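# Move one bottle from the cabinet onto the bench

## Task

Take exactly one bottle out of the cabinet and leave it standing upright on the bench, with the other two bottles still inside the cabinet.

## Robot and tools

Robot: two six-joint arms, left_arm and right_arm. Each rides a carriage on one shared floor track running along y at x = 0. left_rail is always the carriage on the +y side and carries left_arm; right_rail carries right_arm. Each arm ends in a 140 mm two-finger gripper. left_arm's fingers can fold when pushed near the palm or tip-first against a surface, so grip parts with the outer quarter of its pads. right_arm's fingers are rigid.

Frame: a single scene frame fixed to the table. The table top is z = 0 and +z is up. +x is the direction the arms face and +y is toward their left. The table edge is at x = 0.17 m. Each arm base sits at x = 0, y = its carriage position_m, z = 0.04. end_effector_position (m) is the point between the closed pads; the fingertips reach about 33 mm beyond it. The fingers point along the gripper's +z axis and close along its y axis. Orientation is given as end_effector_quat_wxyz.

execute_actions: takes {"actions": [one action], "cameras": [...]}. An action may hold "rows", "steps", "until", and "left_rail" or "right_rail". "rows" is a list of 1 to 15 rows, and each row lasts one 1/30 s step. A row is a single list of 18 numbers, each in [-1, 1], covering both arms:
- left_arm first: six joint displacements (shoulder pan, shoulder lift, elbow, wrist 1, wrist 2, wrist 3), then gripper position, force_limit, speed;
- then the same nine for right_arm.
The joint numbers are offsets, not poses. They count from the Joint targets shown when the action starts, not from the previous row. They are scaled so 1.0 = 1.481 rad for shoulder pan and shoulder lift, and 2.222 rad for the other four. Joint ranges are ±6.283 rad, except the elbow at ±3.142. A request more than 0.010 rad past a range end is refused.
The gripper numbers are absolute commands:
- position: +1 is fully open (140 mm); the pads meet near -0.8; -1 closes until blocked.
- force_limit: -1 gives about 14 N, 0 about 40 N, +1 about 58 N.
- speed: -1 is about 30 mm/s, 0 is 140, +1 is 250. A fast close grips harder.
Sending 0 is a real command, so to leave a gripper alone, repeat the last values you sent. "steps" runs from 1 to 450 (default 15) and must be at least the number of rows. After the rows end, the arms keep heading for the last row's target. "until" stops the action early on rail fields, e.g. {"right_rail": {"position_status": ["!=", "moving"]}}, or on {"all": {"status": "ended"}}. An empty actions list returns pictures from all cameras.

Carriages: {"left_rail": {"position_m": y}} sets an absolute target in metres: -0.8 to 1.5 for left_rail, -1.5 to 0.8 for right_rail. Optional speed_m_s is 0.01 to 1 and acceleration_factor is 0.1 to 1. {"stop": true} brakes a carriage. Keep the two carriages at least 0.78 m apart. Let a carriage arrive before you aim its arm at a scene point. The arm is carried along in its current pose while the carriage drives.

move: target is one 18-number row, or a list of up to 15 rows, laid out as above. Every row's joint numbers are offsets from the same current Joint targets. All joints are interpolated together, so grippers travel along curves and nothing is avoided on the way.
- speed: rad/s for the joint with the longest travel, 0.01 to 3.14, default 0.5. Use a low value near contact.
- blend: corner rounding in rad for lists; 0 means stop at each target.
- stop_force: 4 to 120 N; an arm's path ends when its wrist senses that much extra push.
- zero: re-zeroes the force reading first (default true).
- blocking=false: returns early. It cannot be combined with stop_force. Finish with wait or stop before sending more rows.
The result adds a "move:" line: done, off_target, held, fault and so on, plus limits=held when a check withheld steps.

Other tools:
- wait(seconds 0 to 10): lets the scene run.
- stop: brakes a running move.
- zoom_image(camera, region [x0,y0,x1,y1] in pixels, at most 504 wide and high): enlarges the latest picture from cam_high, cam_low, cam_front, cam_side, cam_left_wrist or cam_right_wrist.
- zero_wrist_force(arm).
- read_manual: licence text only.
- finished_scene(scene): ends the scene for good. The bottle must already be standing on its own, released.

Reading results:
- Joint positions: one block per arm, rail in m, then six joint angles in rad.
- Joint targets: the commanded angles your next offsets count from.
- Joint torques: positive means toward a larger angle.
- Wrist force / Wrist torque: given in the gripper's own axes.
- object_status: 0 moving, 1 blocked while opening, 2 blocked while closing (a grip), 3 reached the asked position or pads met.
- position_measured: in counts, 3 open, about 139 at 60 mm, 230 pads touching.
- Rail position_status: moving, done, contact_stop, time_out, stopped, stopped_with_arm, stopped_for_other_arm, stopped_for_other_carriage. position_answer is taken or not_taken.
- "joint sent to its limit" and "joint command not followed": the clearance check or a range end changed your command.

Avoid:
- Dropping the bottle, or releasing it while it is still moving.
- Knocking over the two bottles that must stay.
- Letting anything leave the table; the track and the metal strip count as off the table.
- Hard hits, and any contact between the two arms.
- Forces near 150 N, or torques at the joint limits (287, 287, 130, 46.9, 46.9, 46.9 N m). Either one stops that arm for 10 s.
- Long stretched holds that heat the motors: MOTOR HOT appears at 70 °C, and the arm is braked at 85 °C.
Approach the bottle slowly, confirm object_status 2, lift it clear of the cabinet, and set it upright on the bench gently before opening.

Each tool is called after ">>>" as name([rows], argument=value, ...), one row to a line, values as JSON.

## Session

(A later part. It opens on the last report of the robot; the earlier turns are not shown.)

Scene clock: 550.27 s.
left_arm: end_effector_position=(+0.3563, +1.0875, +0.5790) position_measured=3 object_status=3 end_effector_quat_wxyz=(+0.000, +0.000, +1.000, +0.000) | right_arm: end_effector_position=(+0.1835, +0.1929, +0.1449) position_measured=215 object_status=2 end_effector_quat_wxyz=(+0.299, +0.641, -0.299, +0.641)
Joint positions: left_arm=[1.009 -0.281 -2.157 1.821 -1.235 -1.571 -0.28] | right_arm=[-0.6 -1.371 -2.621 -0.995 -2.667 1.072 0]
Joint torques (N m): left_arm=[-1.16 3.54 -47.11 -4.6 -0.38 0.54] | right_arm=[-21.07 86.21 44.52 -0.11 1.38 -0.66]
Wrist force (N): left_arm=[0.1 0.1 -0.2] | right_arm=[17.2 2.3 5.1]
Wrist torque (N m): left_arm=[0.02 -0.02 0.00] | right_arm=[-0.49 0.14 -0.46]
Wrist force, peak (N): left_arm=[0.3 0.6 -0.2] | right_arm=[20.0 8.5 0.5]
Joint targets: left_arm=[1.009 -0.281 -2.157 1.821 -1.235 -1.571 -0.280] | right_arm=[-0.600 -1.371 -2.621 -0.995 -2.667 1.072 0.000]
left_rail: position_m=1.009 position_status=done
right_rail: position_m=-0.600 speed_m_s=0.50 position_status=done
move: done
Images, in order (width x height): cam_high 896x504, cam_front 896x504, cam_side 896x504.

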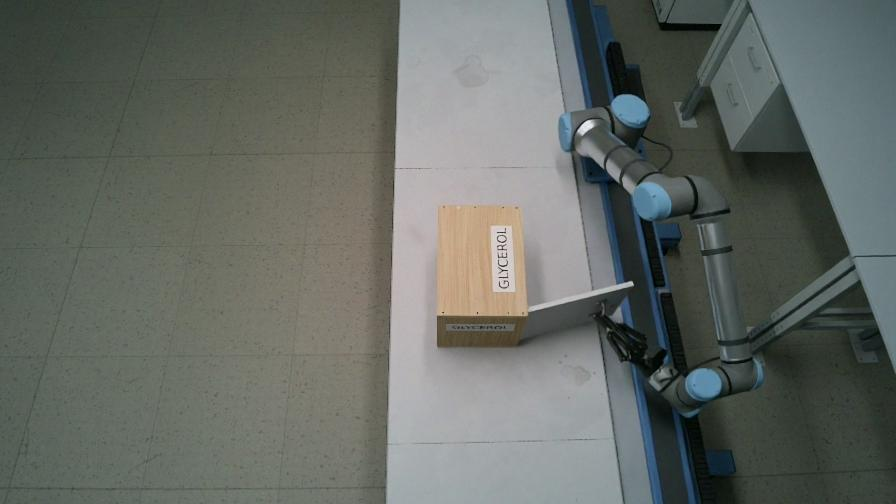

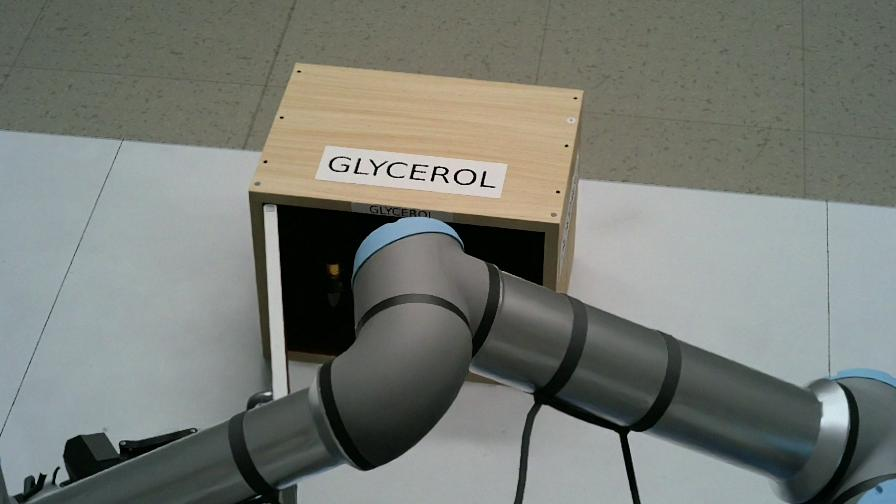

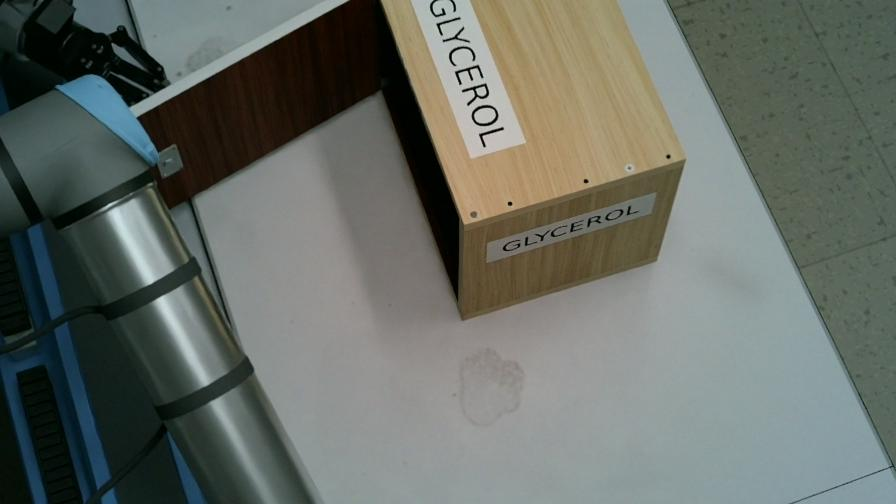

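>>> move([
  [0,0,0,0,0,0,1,1,1,0,0,0,0,0,0,-0.32,0,-0.5],
  [0,0,0,0,0,0,1,1,1,0.02028,-0.07342,0.10061,-0.05176,0.01372,0,-0.32,0,-0.5],
  [0,0,0,0,0,0,1,1,1,0.02028,0.01212,0.23292,-0.24108,0.01372,0,-0.32,0,-0.5],
  [0,0,0,0,0,0,1,1,1,0.09951,0.58103,-0.37977,-0.00758,-0.28693,0,-0.32,0,-0.5],
  [0,0,0,0,0,0,1,1,1,0.10702,0.42829,-0.55339,0.26785,-0.3212,0,-0.32,0,-0.5],
], blend=[0, 0.04, 0.12, 0.15, 0], speed=[0.3, 0.3, 0.5, 0.8, 0.6], cameras=["all"])

Scene clock: 612.30 s.
left_arm: end_effector_position=(+0.3563, +1.0875, +0.5790) position_measured=3 object_status=3 end_effector_quat_wxyz=(+0.000, +0.000, +1.000, +0.000) | right_arm: end_effector_position=(+0.3207, -0.0502, +0.1604) position_measured=169 object_status=3 end_effector_quat_wxyz=(+0.000, +0.707, +0.000, +0.707)
Joint positions: left_arm=[1.009 -0.281 -2.157 1.821 -1.235 -1.571 -0.28] | right_arm=[-0.6 -1.213 -1.986 -2.225 -2.072 0.359 0]
Joint torques (N m): left_arm=[0.22 3.28 -47.27 -4.5 -0.7 0.84] | right_arm=[20.95 41.29 14.01 1.65 -1.76 -0.83]
Wrist force (N): left_arm=[0.2 0.1 -0.4] | right_arm=[2.1 0.1 3.4]
Wrist torque (N m): left_arm=[0.02 -0.04 0.00] | right_arm=[-0.36 0.00 0.08]
Wrist force, peak (N): left_arm=[0.4 0.6 -0.3] | right_arm=[17.7 2.3 4.9]
Joint targets: left_arm=[1.009 -0.281 -2.157 1.821 -1.235 -1.571 -0.280] | right_arm=[-0.600 -1.213 -1.986 -2.225 -2.072 0.359 0.000]
left_rail: position_m=1.009 position_status=done
right_rail: position_m=-0.600 speed_m_s=0.50 position_status=done
move: done
camera_calibration:
cam_right_wrist: T_world_to_cam=[[-0.0311671, -0.999438, 0.0123021, -0.0393551], [-0.35088, -0.000584343, -0.93642, 0.257314], [0.935902, -0.033502, -0.350664, -0.0601543], [0, 0, 0, 1]] pos_world=[0.145358, -0.0411979, 0.220345]

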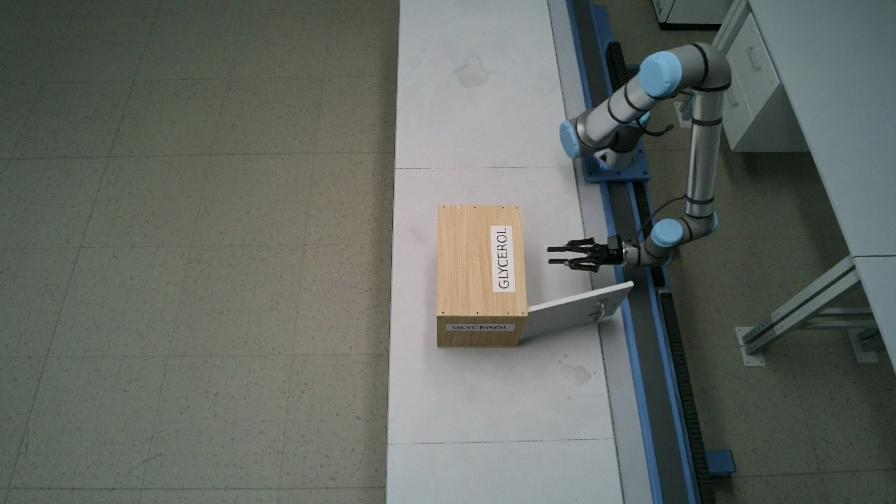

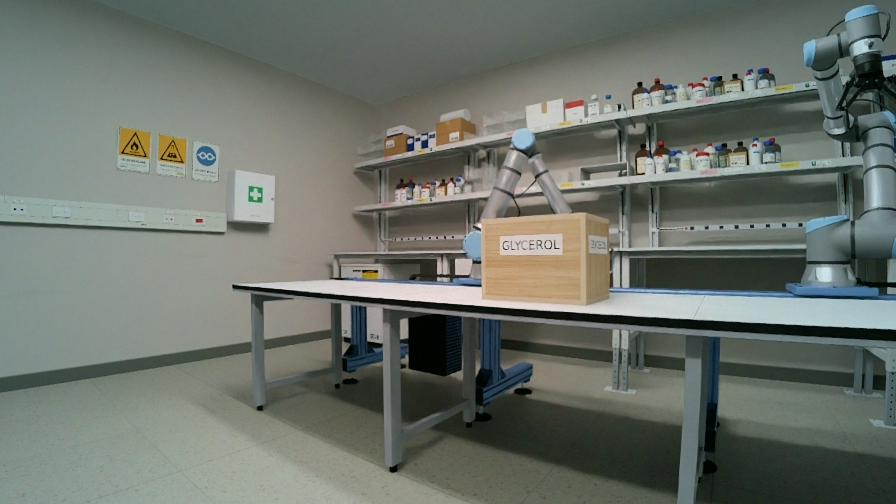

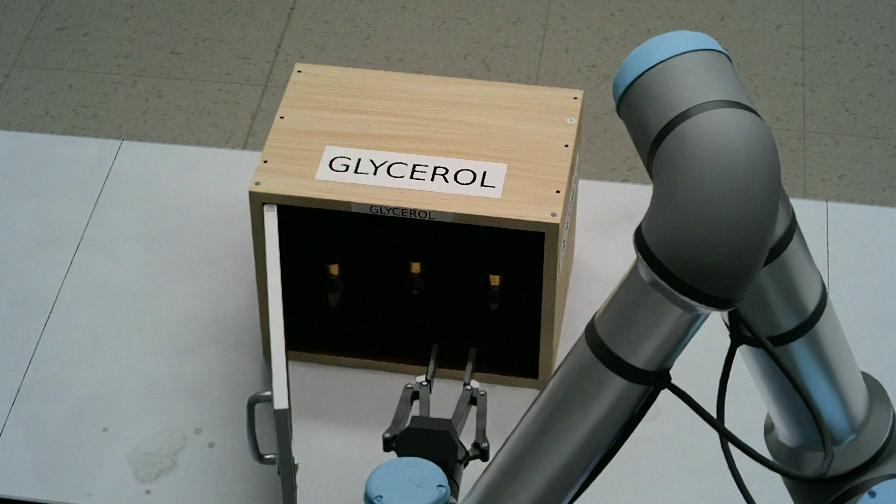

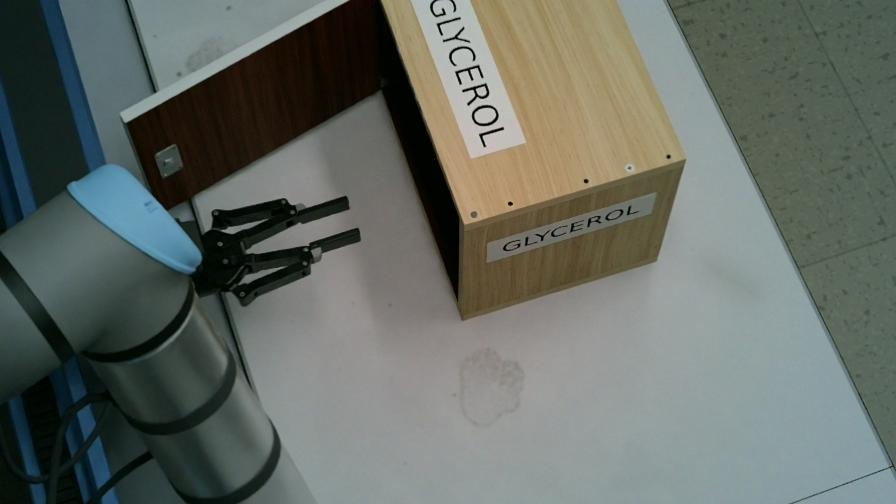

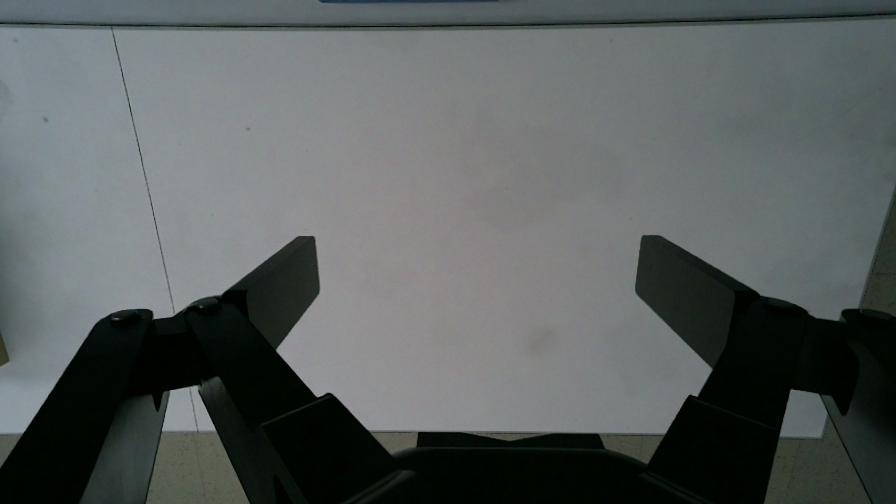

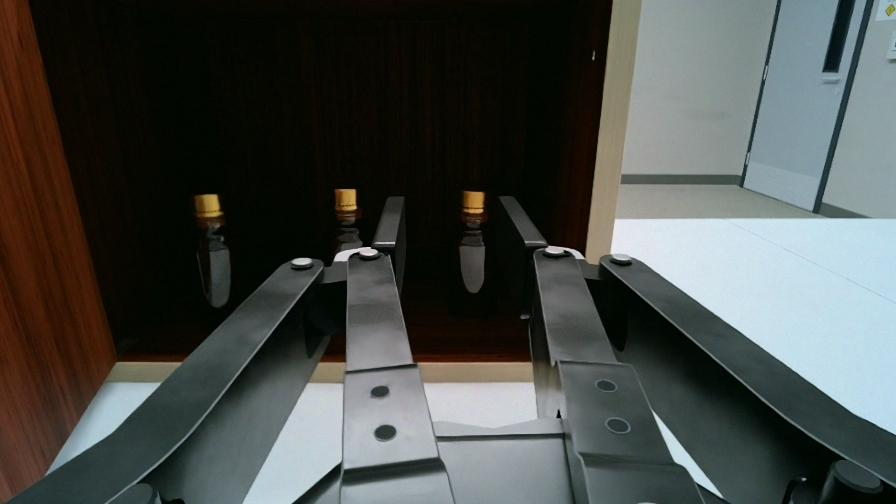

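>>> zoom_image(camera="cam_right_wrist", region=[150, 160, 550, 380])

>>> zoom_image(camera="cam_front", region=[270, 200, 560, 390])

Scaled by 1.260 from the camera's 896x504 image, which has a finer 1280x720 frame.

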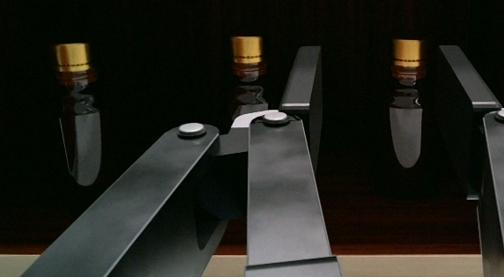

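Scaled by 1.738 from the camera's 896x504 image, which has a finer 1280x720 frame.

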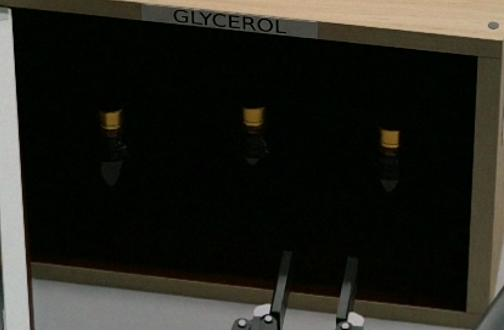

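>>> move(target=[0,0,0,0,0,0,1,1,1,-0.07365,-0.15065,0.07129,0.02904,-0.04963,0,0,0,-0.5], speed=0.25, cameras=["cam_right_wrist", "cam_front", "cam_side"])

>>> zoom_image(camera="cam_right_wrist", region=[250, 100, 650, 320])

Scene clock: 703.03 s.
left_arm: end_effector_position=(+0.3563, +1.0875, +0.5790) position_measured=3 object_status=3 end_effector_quat_wxyz=(+0.000, +0.000, +1.000, +0.000) | right_arm: end_effector_position=(+0.3597, +0.0313, +0.0751) position_measured=129 object_status=3 end_effector_quat_wxyz=(+0.000, +0.707, +0.000, +0.707)
Joint positions: left_arm=[1.009 -0.281 -2.157 1.821 -1.235 -1.571 -0.28] | right_arm=[-0.6 -1.322 -2.209 -2.067 -2.008 0.248 0]
Joint torques (N m): left_arm=[-0.08 3.85 -46.9 -4.45 -0.82 0.51] | right_arm=[-18.83 56.79 26.61 1.71 -2.1 -0.51]
Wrist force (N): left_arm=[0.1 0.2 -0.4] | right_arm=[2.1 0.2 3.4]
Wrist torque (N m): left_arm=[0.04 -0.03 0.00] | right_arm=[-0.34 0.07 0.13]
Wrist force, peak (N): left_arm=[0.2 0.4 -0.6] | right_arm=[1.5 -0.7 4.1]
Joint targets: left_arm=[1.009 -0.281 -2.157 1.821 -1.235 -1.571 -0.280] | right_arm=[-0.600 -1.322 -2.209 -2.066 -2.008 0.248 0.000]
left_rail: position_m=1.009 position_status=done
right_rail: position_m=-0.600 speed_m_s=0.50 position_status=done
move: done
camera_calibration:
cam_right_wrist: T_world_to_cam=[[-0.0299287, -0.999474, 0.0124843, 0.0438095], [-0.35078, -0.00119327, -0.936457, 0.191181], [0.93598, -0.0324062, -0.35056, -0.123919], [0, 0, 0, 1]] pos_world=[0.184359, 0.0399989, 0.135045]
Images, in order (width x height): cam_front 896x504, cam_side 896x504, cam_right_wrist 896x504.

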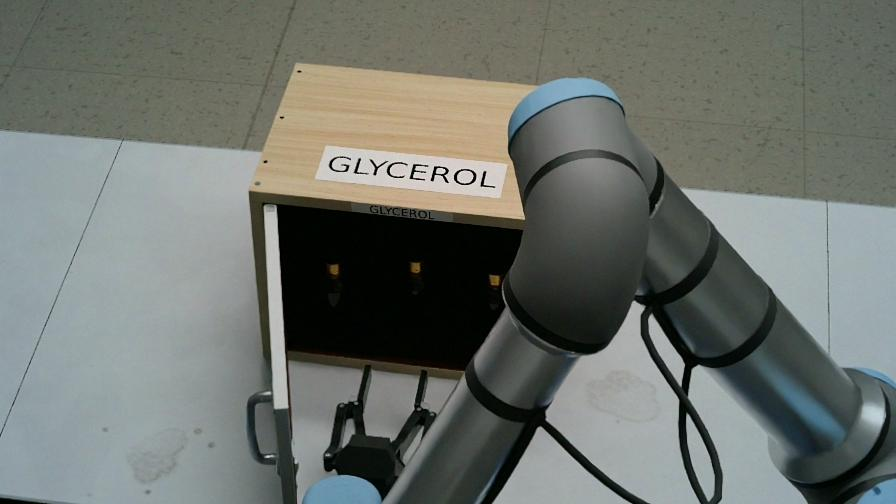

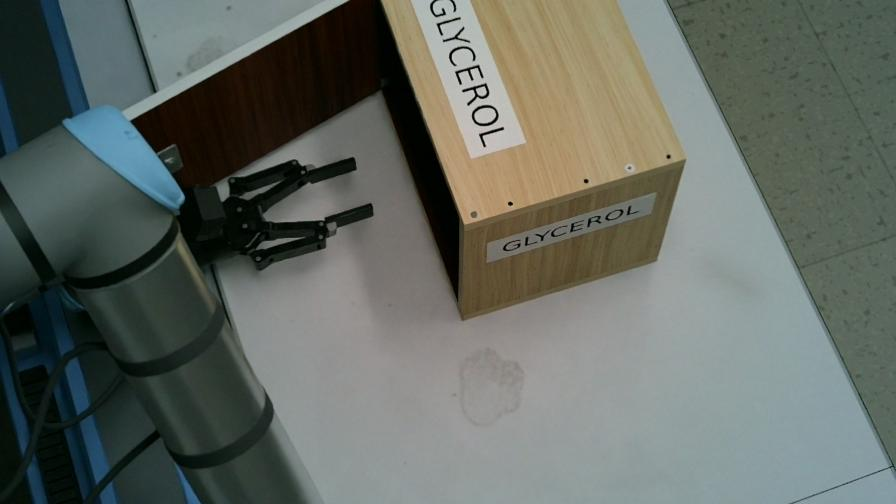

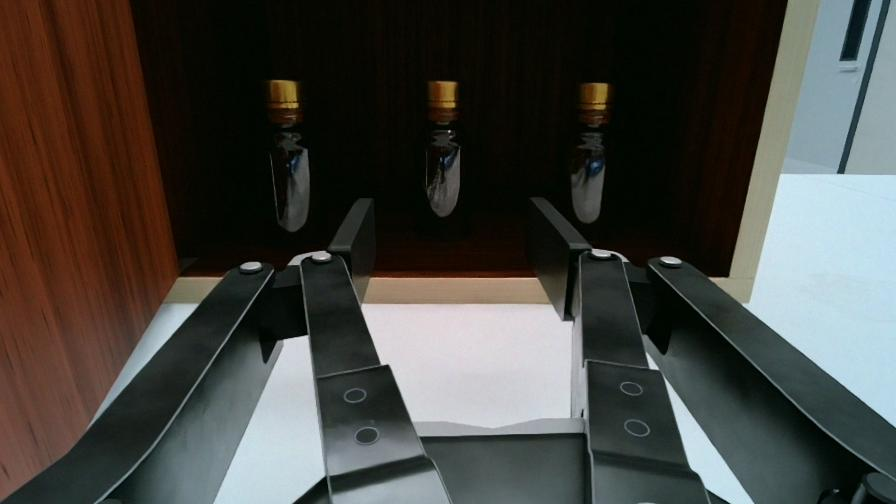

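Scaled by 1.260 from the camera's 896x504 image, which has a finer 1280x720 frame.

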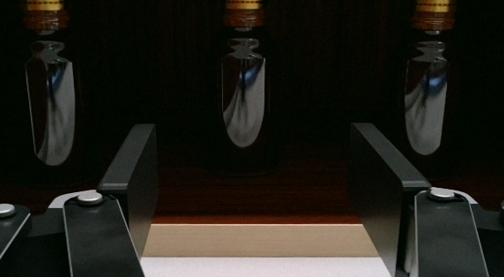

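>>> move([
  [0,0,0,0,0,0,1,1,1,-0.09786,-0.0112,0.00731,0.00007,-0.06487,0,0,0,-0.5],
  [0,0,0,0,0,0,1,1,1,-0.19812,-0.02452,0.02786,-0.0116,-0.13169,0,0,0,-0.5],
], blend=[0.02, 0], speed=[0.15, 0.1], stop_force=15, cameras=["cam_right_wrist", "cam_front", "cam_side"])

>>> zoom_image(camera="cam_right_wrist", region=[250, 60, 650, 320])

Scene clock: 734.33 s.
left_arm: end_effector_position=(+0.3563, +1.0875, +0.5790) position_measured=3 object_status=3 end_effector_quat_wxyz=(+0.000, +0.000, +1.000, +0.000) | right_arm: end_effector_position=(+0.5429, +0.0293, +0.0677) position_measured=129 object_status=3 end_effector_quat_wxyz=(+0.000, +0.707, +0.000, +0.707)
Joint positions: left_arm=[1.009 -0.281 -2.157 1.821 -1.235 -1.571 -0.28] | right_arm=[-0.6 -1.615 -2.246 -2.004 -2.033 -0.044 0]
Joint torques (N m): left_arm=[0.58 4.02 -46.75 -4.78 -0.93 0.69] | right_arm=[-18.74 60.36 28.66 -2.24 -1.7 -0.39]
Wrist force (N): left_arm=[0.2 0.0 0.0] | right_arm=[2.3 0.2 3.3]
Wrist torque (N m): left_arm=[0.00 -0.05 0.00] | right_arm=[-0.33 0.00 0.13]
Wrist force, peak (N): left_arm=[0.2 0.7 -0.4] | right_arm=[2.4 0.3 3.8]
Joint targets: left_arm=[1.009 -0.281 -2.157 1.821 -1.235 -1.571 -0.280] | right_arm=[-0.600 -1.615 -2.246 -2.004 -2.033 -0.044 0.000]
left_rail: position_m=1.009 position_status=done
right_rail: position_m=-0.600 speed_m_s=0.50 position_status=done
move: done
camera_calibration:
cam_right_wrist: T_world_to_cam=[[-0.0308081, -0.999445, 0.0127028, 0.0478804], [-0.350898, -0.00108524, -0.936413, 0.248639], [0.935907, -0.0333065, -0.350669, -0.297932], [0, 0, 0, 1]] pos_world=[0.367559, 0.0382006, 0.127745]
Images, in order (width x height): cam_front 896x504, cam_side 896x504, cam_right_wrist 896x504.

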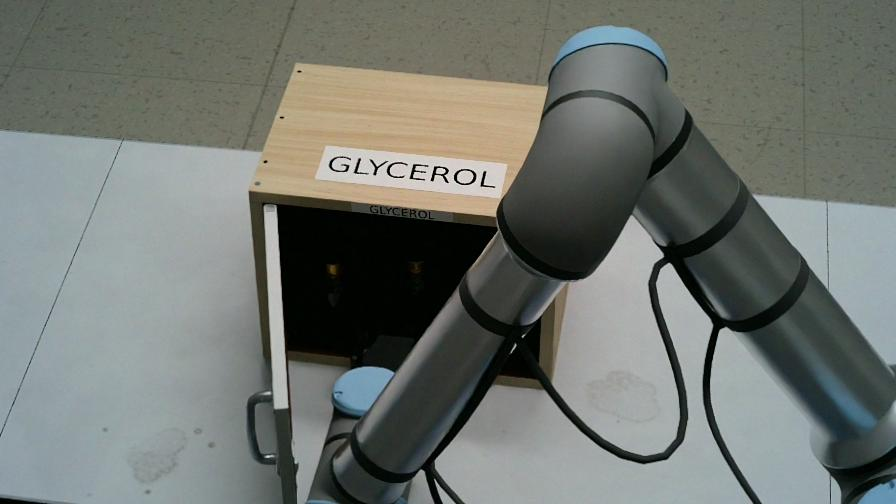

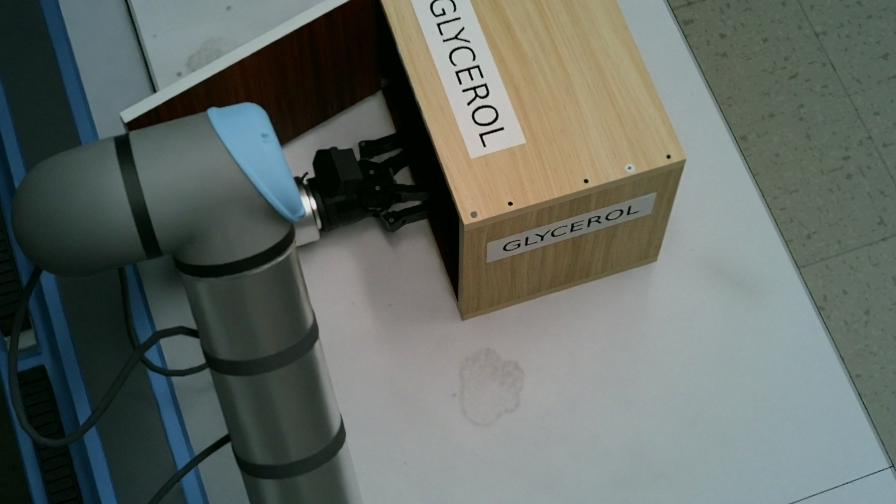

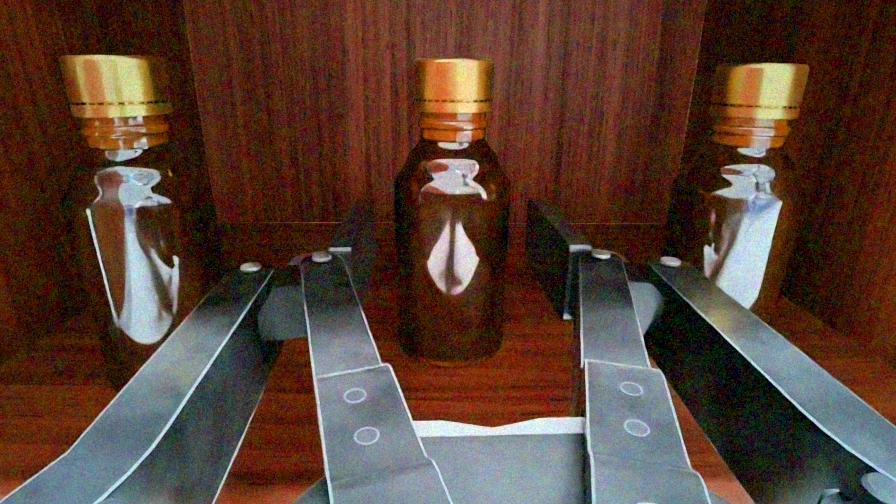

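Scaled by 1.260 from the camera's 896x504 image, which has a finer 1280x720 frame.

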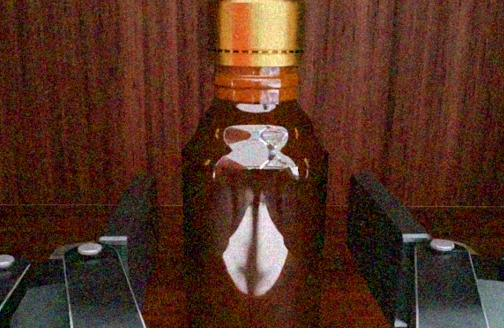

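>>> execute_actions([
  {"rows": [[0,0,0,0,0,0,1,1,1,0,0,0,0,0,0,-1,-0.1,-1]], "steps": 75},
], cameras=["cam_right_wrist"])

Scene clock: 757.43 s.
left_arm: end_effector_position=(+0.3563, +1.0875, +0.5790) position_measured=3 object_status=3 end_effector_quat_wxyz=(+0.000, +0.000, +1.000, +0.000) | right_arm: end_effector_position=(+0.5429, +0.0293, +0.0677) position_measured=162 object_status=2 end_effector_quat_wxyz=(+0.000, +0.707, +0.000, +0.707)
Joint positions: left_arm=[1.009 -0.281 -2.157 1.821 -1.235 -1.571 -0.28] | right_arm=[-0.6 -1.615 -2.246 -2.004 -2.033 -0.044 0]
Joint torques (N m): left_arm=[0.63 5.02 -46.91 -4.71 -0.57 0.62] | right_arm=[-18.35 61.12 14.24 -1.07 1.46 -0.21]
Wrist force (N): left_arm=[-0.2 0.2 -0.4] | right_arm=[3.0 -0.9 1.9]
Wrist torque (N m): left_arm=[0.03 0.05 0.00] | right_arm=[-0.30 0.00 0.23]
Wrist force, peak (N): left_arm=[0.4 0.4 -0.5] | right_arm=[2.4 0.2 3.5]
Joint targets: left_arm=[1.009 -0.281 -2.157 1.821 -1.235 -1.571 -0.280] | right_arm=[-0.600 -1.615 -2.246 -2.004 -2.033 -0.044 0.000]
left_rail: position_m=1.009 position_status=done
right_rail: position_m=-0.600 speed_m_s=0.50 position_status=done
camera_calibration:
cam_right_wrist: T_world_to_cam=[[-0.0308081, -0.999445, 0.0127028, 0.0478804], [-0.350898, -0.00108524, -0.936413, 0.248639], [0.935907, -0.0333065, -0.350669, -0.297932], [0, 0, 0, 1]] pos_world=[0.367559, 0.0382006, 0.127745]
Images, in order (width x height): cam_right_wrist 896x504.

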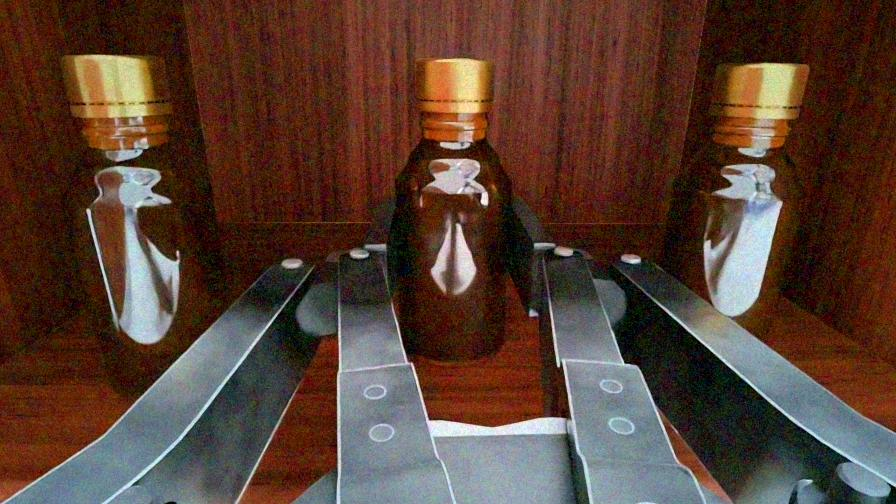

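>>> move([
  [0,0,0,0,0,0,1,1,1,0,0,0,0,0,0,0,-0.1,-1],
  [0,0,0,0,0,0,1,1,1,-0.0003,0.04851,-0.00071,-0.03171,-0.0003,0,0,-0.1,-1],
  [0,0,0,0,0,0,1,1,1,-0.0003,0.04851,-0.00071,-0.03171,-0.0003,0,-1,-0.1,-1],
], speed=[0.1, 0.06, 0.06], cameras=["cam_right_wrist"])

Scene clock: 826.07 s.
left_arm: end_effector_position=(+0.3563, +1.0875, +0.5790) position_measured=3 object_status=3 end_effector_quat_wxyz=(+0.000, +0.000, +1.000, +0.000) | right_arm: end_effector_position=(+0.5432, +0.0292, +0.1131) position_measured=181 object_status=0 end_effector_quat_wxyz=(+0.000, +0.707, +0.000, +0.707)
Joint positions: left_arm=[1.009 -0.281 -2.157 1.821 -1.235 -1.571 -0.28] | right_arm=[-0.6 -1.616 -2.174 -2.006 -2.104 -0.045 0]
Joint torques (N m): left_arm=[-0.21 5.94 -46.9 -4.4 -0.88 0.74] | right_arm=[-20.92 95.89 16.71 -2.15 -0.37 -0.56]
Wrist force (N): left_arm=[-0.2 0.1 -0.3] | right_arm=[0.9 -0.3 2.8]
Wrist torque (N m): left_arm=[0.01 0.04 0.00] | right_arm=[-0.35 -0.04 0.12]
Wrist force, peak (N): left_arm=[0.2 0.4 -0.8] | right_arm=[2.1 0.3 3.5]
Joint targets: left_arm=[1.009 -0.281 -2.157 1.821 -1.235 -1.571 -0.280] | right_arm=[-0.600 -1.616 -2.174 -2.006 -2.104 -0.045 0.000]
left_rail: position_m=1.009 position_status=done
right_rail: position_m=-0.600 speed_m_s=0.50 position_status=done
move: done
camera_calibration:
cam_right_wrist: T_world_to_cam=[[-0.0305142, -0.999451, 0.0129149, 0.0470643], [-0.350876, -0.00138782, -0.936421, 0.291227], [0.935925, -0.0331056, -0.350641, -0.282221], [0, 0, 0, 1]] pos_world=[0.367759, 0.0380995, 0.173145]
Images, in order (width x height): cam_right_wrist 896x504.

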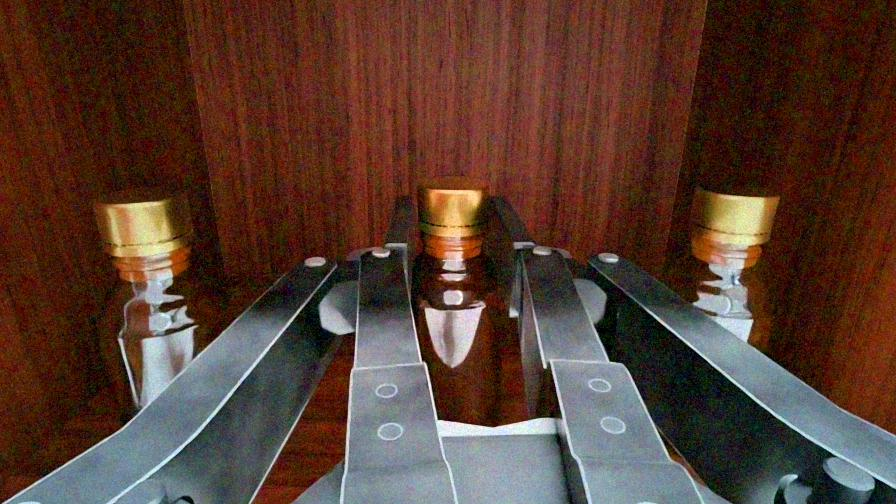

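>>> move([
  [0,0,0,0,0,0,1,1,1,0,0,0,0,0,0,-0.25,-0.1,-1],
  [0,0,0,0,0,0,1,1,1,0,0.01032,0.00043,-0.00694,0,0,-0.25,-0.1,-1],
  [0,0,0,0,0,0,1,1,1,0,0.01032,0.00043,-0.00694,0,0,-1,-0.1,-1],
], speed=[0.1, 0.03, 0.03])

>>> wait(seconds=0.5, cameras=["cam_right_wrist"])

Scene clock: 847.87 s.
left_arm: end_effector_position=(+0.3563, +1.0875, +0.5790) position_measured=3 object_status=3 end_effector_quat_wxyz=(+0.000, +0.000, +1.000, +0.000) | right_arm: end_effector_position=(+0.5432, +0.0295, +0.1232) position_measured=188 object_status=0 end_effector_quat_wxyz=(+0.000, +0.707, +0.000, +0.707)
Joint positions: left_arm=[1.009 -0.281 -2.157 1.821 -1.235 -1.571 -0.28] | right_arm=[-0.6 -1.616 -2.158 -2.005 -2.119 -0.045 0]
Joint torques (N m): left_arm=[-2.02 8.68 -45.89 -4.42 -0.85 0.61] | right_arm=[-19.74 95.87 31.19 -1.83 1.16 -0.42]
Wrist force (N): left_arm=[-0.2 0.1 -0.5] | right_arm=[3.1 0.9 2.9]
Wrist torque (N m): left_arm=[0.01 0.05 -0.01] | right_arm=[-0.34 0.01 0.10]
Wrist force, peak (N): left_arm=[0.3 0.1 -0.8] | right_arm=[3.1 1.0 2.8]
Joint targets: left_arm=[1.009 -0.281 -2.157 1.821 -1.235 -1.571 -0.280] | right_arm=[-0.600 -1.616 -2.158 -2.005 -2.119 -0.045 0.000]
left_rail: position_m=1.009 position_status=done
right_rail: position_m=-0.600 speed_m_s=0.50 position_status=done
move: done

Scene clock: 848.37 s.
left_arm: end_effector_position=(+0.3563, +1.0875, +0.5790) position_measured=3 object_status=3 end_effector_quat_wxyz=(+0.000, +0.000, +1.000, +0.000) | right_arm: end_effector_position=(+0.5432, +0.0295, +0.1232) position_measured=188 object_status=2 end_effector_quat_wxyz=(+0.000, +0.707, +0.000, +0.707)
Joint positions: left_arm=[1.009 -0.281 -2.157 1.821 -1.235 -1.571 -0.28] | right_arm=[-0.6 -1.616 -2.158 -2.005 -2.119 -0.045 0]
Joint torques (N m): left_arm=[1.8 5.81 -46.26 -4.43 -1.08 0.76] | right_arm=[-19.68 95.37 32.32 -1.5 1.61 -0.5]
Wrist force (N): left_arm=[0.1 0.2 -0.2] | right_arm=[3.2 0.9 2.8]
Wrist torque (N m): left_arm=[0.04 -0.01 0.00] | right_arm=[-0.33 -0.03 0.11]
Wrist force, peak (N): left_arm=[0.2 0.5 -0.6] | right_arm=[3.3 0.8 2.8]
Joint targets: left_arm=[1.009 -0.281 -2.157 1.821 -1.235 -1.571 -0.280] | right_arm=[-0.600 -1.616 -2.158 -2.005 -2.119 -0.045 0.000]
Tool commands: left_gripper/position=+1.0 left_gripper/force_limit=+1.0 left_gripper/speed=+1.0 right_gripper/position=-1.0 right_gripper/force_limit=-0.1 right_gripper/speed=-1.0
left_rail: position_m=1.009 position_status=done
right_rail: position_m=-0.600 speed_m_s=0.50 position_status=done
wait: 0.50 s
camera_calibration:
cam_right_wrist: T_world_to_cam=[[-0.0306022, -0.999459, 0.0120914, 0.0473232], [-0.350847, -0.000586387, -0.936433, 0.300587], [0.935933, -0.0328991, -0.350639, -0.278813], [0, 0, 0, 1]] pos_world=[0.367859, 0.0383011, 0.183144]
Images, in order (width x height): cam_right_wrist 896x504.

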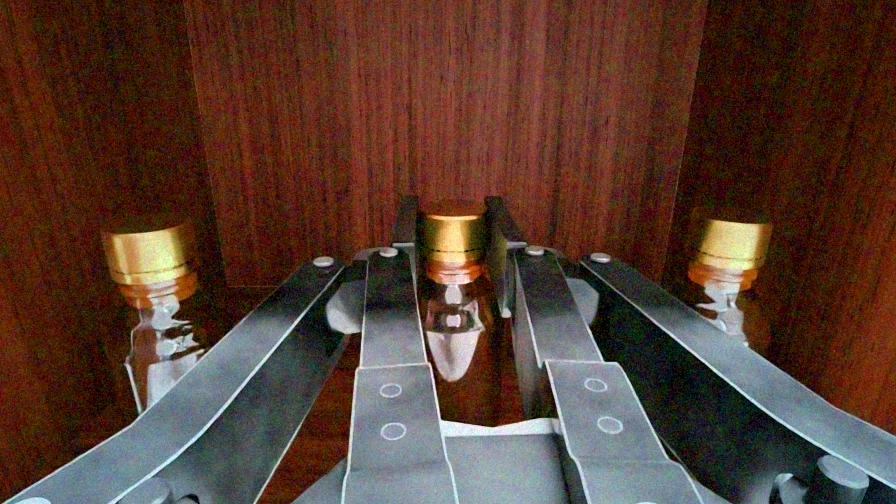

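>>> move(target=[0,0,0,0,0,0,1,1,1,0,0.02508,0.0012,-0.01845,0,0,-1,-0.1,-1], speed=0.05, cameras=["cam_right_wrist"])

Scene clock: 858.77 s.
left_arm: end_effector_position=(+0.3563, +1.0875, +0.5790) position_measured=3 object_status=3 end_effector_quat_wxyz=(+0.000, +0.000, +1.000, +0.000) | right_arm: end_effector_position=(+0.5432, +0.0293, +0.1475) position_measured=188 object_status=2 end_effector_quat_wxyz=(+0.000, +0.707, +0.000, +0.707)
Joint positions: left_arm=[1.009 -0.281 -2.157 1.821 -1.235 -1.571 -0.28] | right_arm=[-0.6 -1.616 -2.122 -2.002 -2.16 -0.045 0]
Joint torques (N m): left_arm=[-0.67 6.65 -46.05 -4.35 -0.83 1.01] | right_arm=[-18.58 96.53 34.7 -1.78 1.4 -0.28]
Wrist force (N): left_arm=[-0.1 0.4 -0.4] | right_arm=[-0.3 0.2 3.1]
Wrist torque (N m): left_arm=[0.08 0.02 0.00] | right_arm=[-0.34 -0.02 0.10]
Wrist force, peak (N): left_arm=[-0.2 0.3 -0.8] | right_arm=[3.1 0.9 3.0]
Joint targets: left_arm=[1.009 -0.281 -2.157 1.821 -1.235 -1.571 -0.280] | right_arm=[-0.600 -1.616 -2.121 -2.002 -2.160 -0.045 0.000]
left_rail: position_m=1.009 position_status=done
right_rail: position_m=-0.600 speed_m_s=0.50 position_status=done
move: done
camera_calibration:
cam_right_wrist: T_world_to_cam=[[-0.0306024, -0.999444, 0.013266, 0.0467833], [-0.350919, -0.0016843, -0.936404, 0.323406], [0.935906, -0.0333115, -0.350672, -0.27026], [0, 0, 0, 1]] pos_world=[0.367859, 0.0382992, 0.207446]
Images, in order (width x height): cam_right_wrist 896x504.

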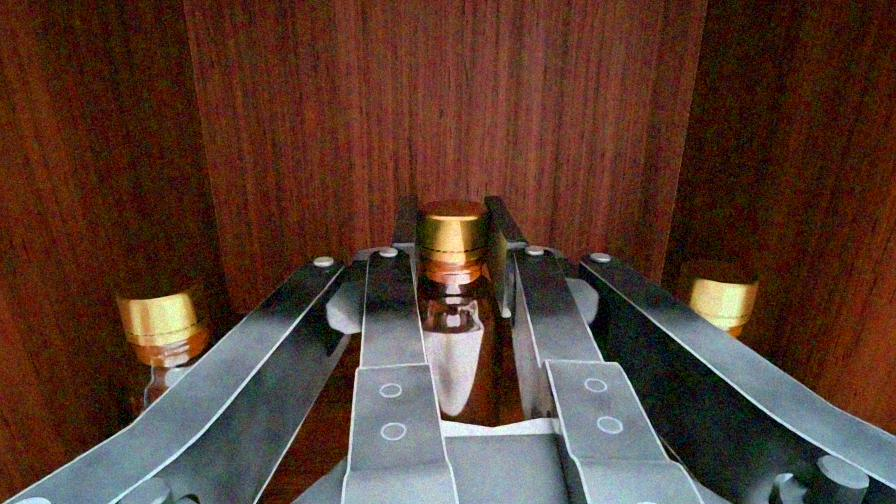

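>>> move([
  [0,0,0,0,0,0,1,1,1,0.1018,0.02417,-0.02937,0.01318,0.06776,0,-1,-0.1,-1],
  [0,0,0,0,0,0,1,1,1,0.24087,0.06504,-0.0835,0.04006,0.16045,0,-1,-0.1,-1],
], blend=[0.03, 0], speed=[0.12, 0.2], cameras=["cam_front", "cam_right_wrist"])

Scene clock: 876.47 s.
left_arm: end_effector_position=(+0.3563, +1.0875, +0.5790) position_measured=3 object_status=3 end_effector_quat_wxyz=(+0.000, +0.000, +1.000, +0.000) | right_arm: end_effector_position=(+0.3400, -0.0301, +0.1498) position_measured=188 object_status=2 end_effector_quat_wxyz=(+0.000, +0.707, +0.000, +0.707) end_effector_velocity=(-0.002, -0.001, -0.001) end_effector_angular_velocity=(-0.003, -0.001, +0.002)
Joint positions: left_arm=[1.009 -0.281 -2.157 1.821 -1.235 -1.571 -0.28] | right_arm=[-0.6 -1.259 -2.025 -2.188 -2.071 0.311 0]
Joint velocities: left_arm=[within noise] | right_arm=[0 0.005 -0.002 -0.002 0.001 0.003 -0.001]
Joint torques (N m): left_arm=[1 7.22 -45.06 -4.66 -1.17 0.87] | right_arm=[20.66 85.04 15.23 1.67 2.03 -0.25]
Wrist force (N): left_arm=[0.1 0.2 -0.3] | right_arm=[-0.6 0.3 3.3]
Wrist torque (N m): left_arm=[0.05 -0.02 -0.01] | right_arm=[-0.32 0.00 0.08]
Wrist force, peak (N): left_arm=[0.1 0.3 -0.9] | right_arm=[-0.2 0.0 4.4]
Joint targets: left_arm=[1.009 -0.281 -2.157 1.821 -1.235 -1.571 -0.280] | right_arm=[-0.600 -1.259 -2.025 -2.188 -2.071 0.311 0.000]
left_rail: position_m=1.009 position_status=done
right_rail: position_m=-0.600 speed_m_s=0.50 position_status=done
move: done
camera_calibration:
cam_right_wrist: T_world_to_cam=[[-0.030255, -0.999453, 0.0133409, -0.0190066], [-0.35051, -0.00189093, -0.936557, 0.254112], [0.93607, -0.0330117, -0.350261, -0.0813677], [0, 0, 0, 1]] pos_world=[0.16466, -0.0212018, 0.209745]
Images, in order (width x height): cam_front 896x504, cam_right_wrist 896x504.

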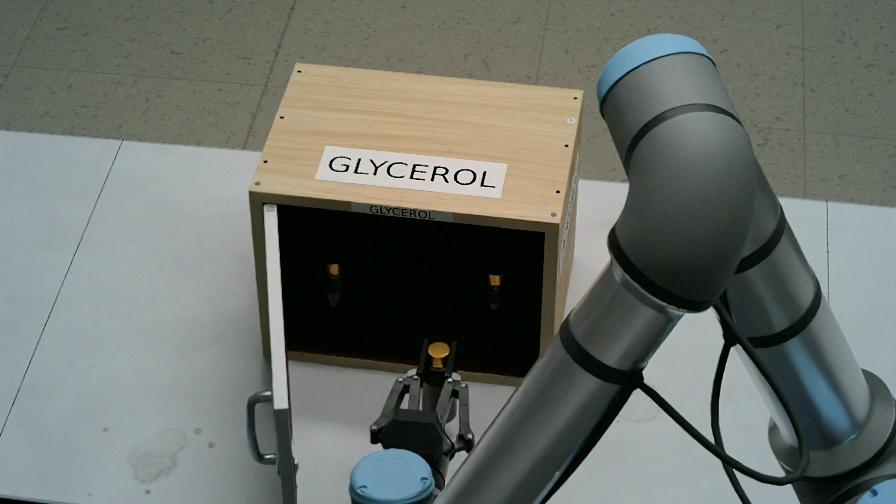

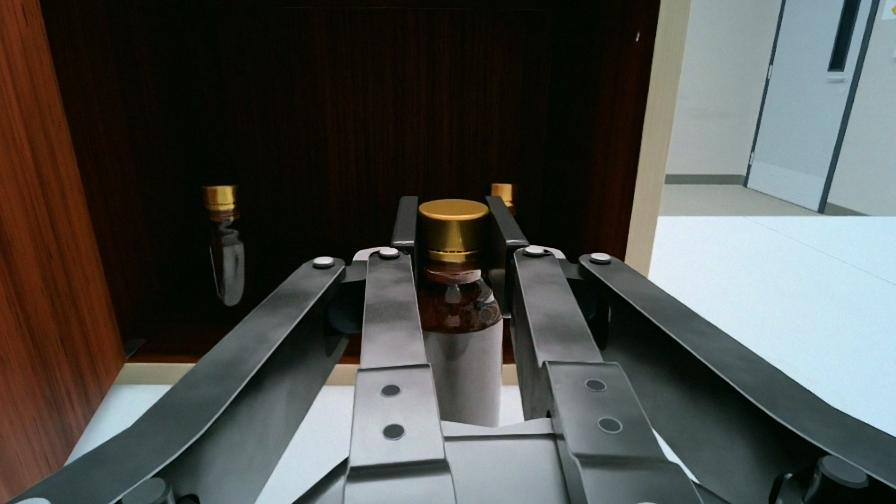

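>>> execute_actions([
  {"right_rail": {"position_m": -0.86, "speed_m_s": 0.25, "acceleration_factor": 0.3}, "steps": 150, "until": {"right_rail": {"position_status": ["!=", "moving"]}}},
], cameras=["cam_front"])

Scene clock: 882.13 s.
left_arm: end_effector_position=(+0.3563, +1.0875, +0.5790) position_measured=3 object_status=3 end_effector_quat_wxyz=(+0.000, +0.000, +1.000, +0.000) | right_arm: end_effector_position=(+0.3399, -0.2902, +0.1498) position_measured=188 object_status=2 end_effector_quat_wxyz=(+0.000, +0.707, +0.000, +0.707)
Joint positions: left_arm=[1.009 -0.281 -2.157 1.821 -1.235 -1.571 -0.28] | right_arm=[-0.86 -1.259 -2.025 -2.188 -2.071 0.311 0]
Joint torques (N m): left_arm=[1.35 8.51 -46.32 -4.75 -0.8 1.08] | right_arm=[9.97 77.94 20.87 -1.78 0.22 -0.3]
Wrist force (N): left_arm=[0.3 0.2 -0.6] | right_arm=[-0.5 0.2 2.8]
Wrist torque (N m): left_arm=[0.04 -0.07 0.00] | right_arm=[-0.36 -0.02 0.07]
Wrist force, peak (N): left_arm=[0.3 0.4 -0.9] | right_arm=[-0.5 1.4 3.5]
Joint targets: left_arm=[1.009 -0.281 -2.157 1.821 -1.235 -1.571 -0.280] | right_arm=[-0.860 -1.259 -2.025 -2.188 -2.071 0.311 0.000]
Tool commands: left_gripper/position=+1.0 left_gripper/force_limit=+1.0 left_gripper/speed=+1.0 right_gripper/position=-1.0 right_gripper/force_limit=-0.1 right_gripper/speed=-1.0
left_rail: position_m=1.009 position_status=done
right_rail: position_m=-0.860 speed_m_s=0.25 position_status=done
Images, in order (width x height): cam_front 896x504.

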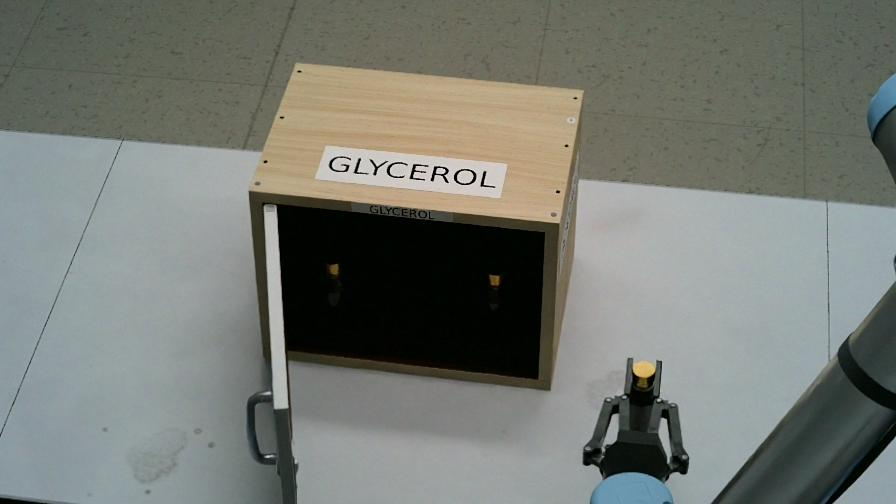

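>>> move([
  [0,0,0,0,0,0,1,1,1,0,-0.04082,-0.00152,0.0291,0,0,-1,-0.1,-1],
  [0,0,0,0,0,0,1,1,1,0,-0.06061,-0.0017,0.04246,0,0,-1,-0.1,-1],
], blend=[0.005, 0], speed=[0.08, 0.02], stop_force=6, cameras=["cam_front", "cam_right_wrist"])

Scene clock: 898.53 s.
left_arm: end_effector_position=(+0.3563, +1.0875, +0.5790) position_measured=3 object_status=3 end_effector_quat_wxyz=(+0.000, +0.000, +1.000, +0.000) | right_arm: end_effector_position=(+0.3398, -0.2899, +0.1040) position_measured=188 object_status=2 end_effector_quat_wxyz=(+0.000, +0.707, +0.000, +0.707)
Joint positions: left_arm=[1.009 -0.281 -2.157 1.821 -1.235 -1.571 -0.28] | right_arm=[-0.86 -1.259 -2.107 -2.192 -1.984 0.311 0]
Joint torques (N m): left_arm=[2.27 9.57 -46.23 -4.57 -1.33 1.2] | right_arm=[-14.21 84.1 18.16 -3.41 -1.07 -0.34]
Wrist force (N): left_arm=[0.1 0.4 -0.4] | right_arm=[4.0 0.4 3.4]
Wrist torque (N m): left_arm=[0.07 0.00 0.00] | right_arm=[-0.37 -0.05 0.12]
Wrist force, peak (N): left_arm=[0.3 0.4 -0.9] | right_arm=[27.1 3.7 6.0]
Joint targets: left_arm=[1.009 -0.281 -2.157 1.821 -1.235 -1.571 -0.280] | right_arm=[-0.860 -1.259 -2.107 -2.192 -1.984 0.311 0.000]
left_rail: position_m=1.009 position_status=done
right_rail: position_m=-0.860 speed_m_s=0.25 position_status=done
move: contact (right_arm); path passed 1 of 2 targets
camera_calibration:
cam_right_wrist: T_world_to_cam=[[-0.0302697, -0.999461, 0.0127151, -0.277959], [-0.350784, -0.00128973, -0.936456, 0.210819], [0.935967, -0.0328065, -0.350556, -0.105582], [0, 0, 0, 1]] pos_world=[0.164359, -0.281001, 0.163945]
Images, in order (width x height): cam_front 896x504, cam_right_wrist 896x504.

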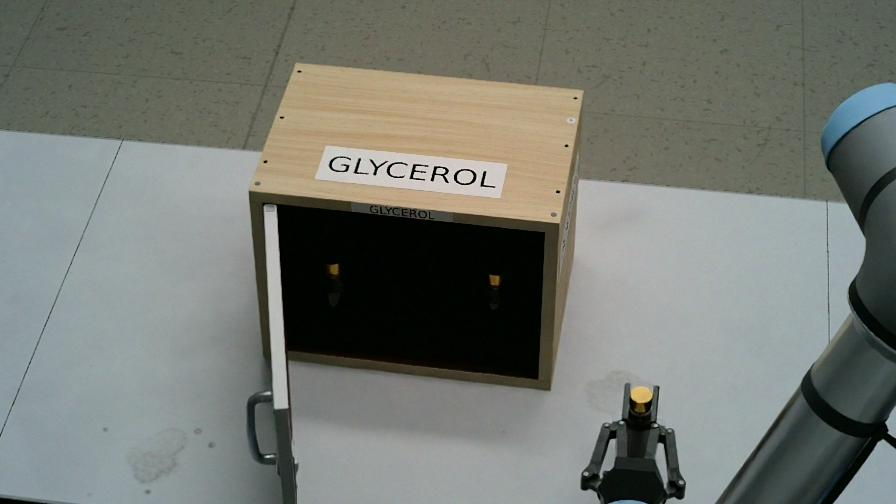

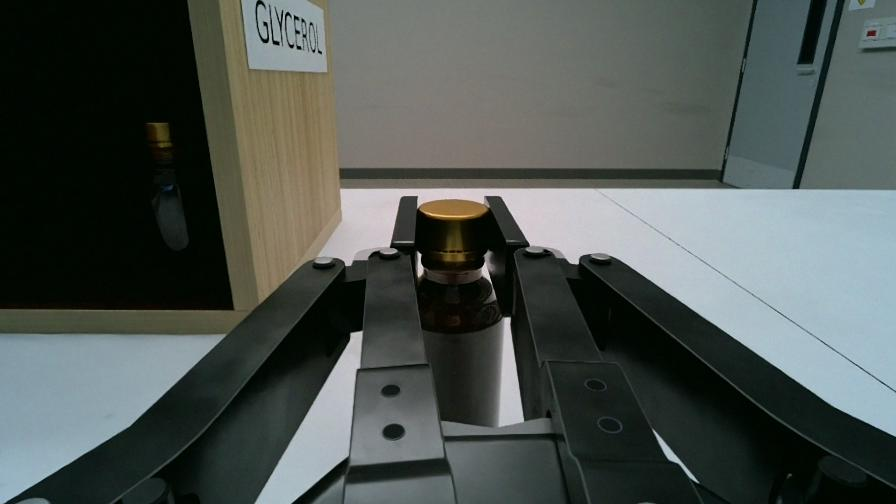

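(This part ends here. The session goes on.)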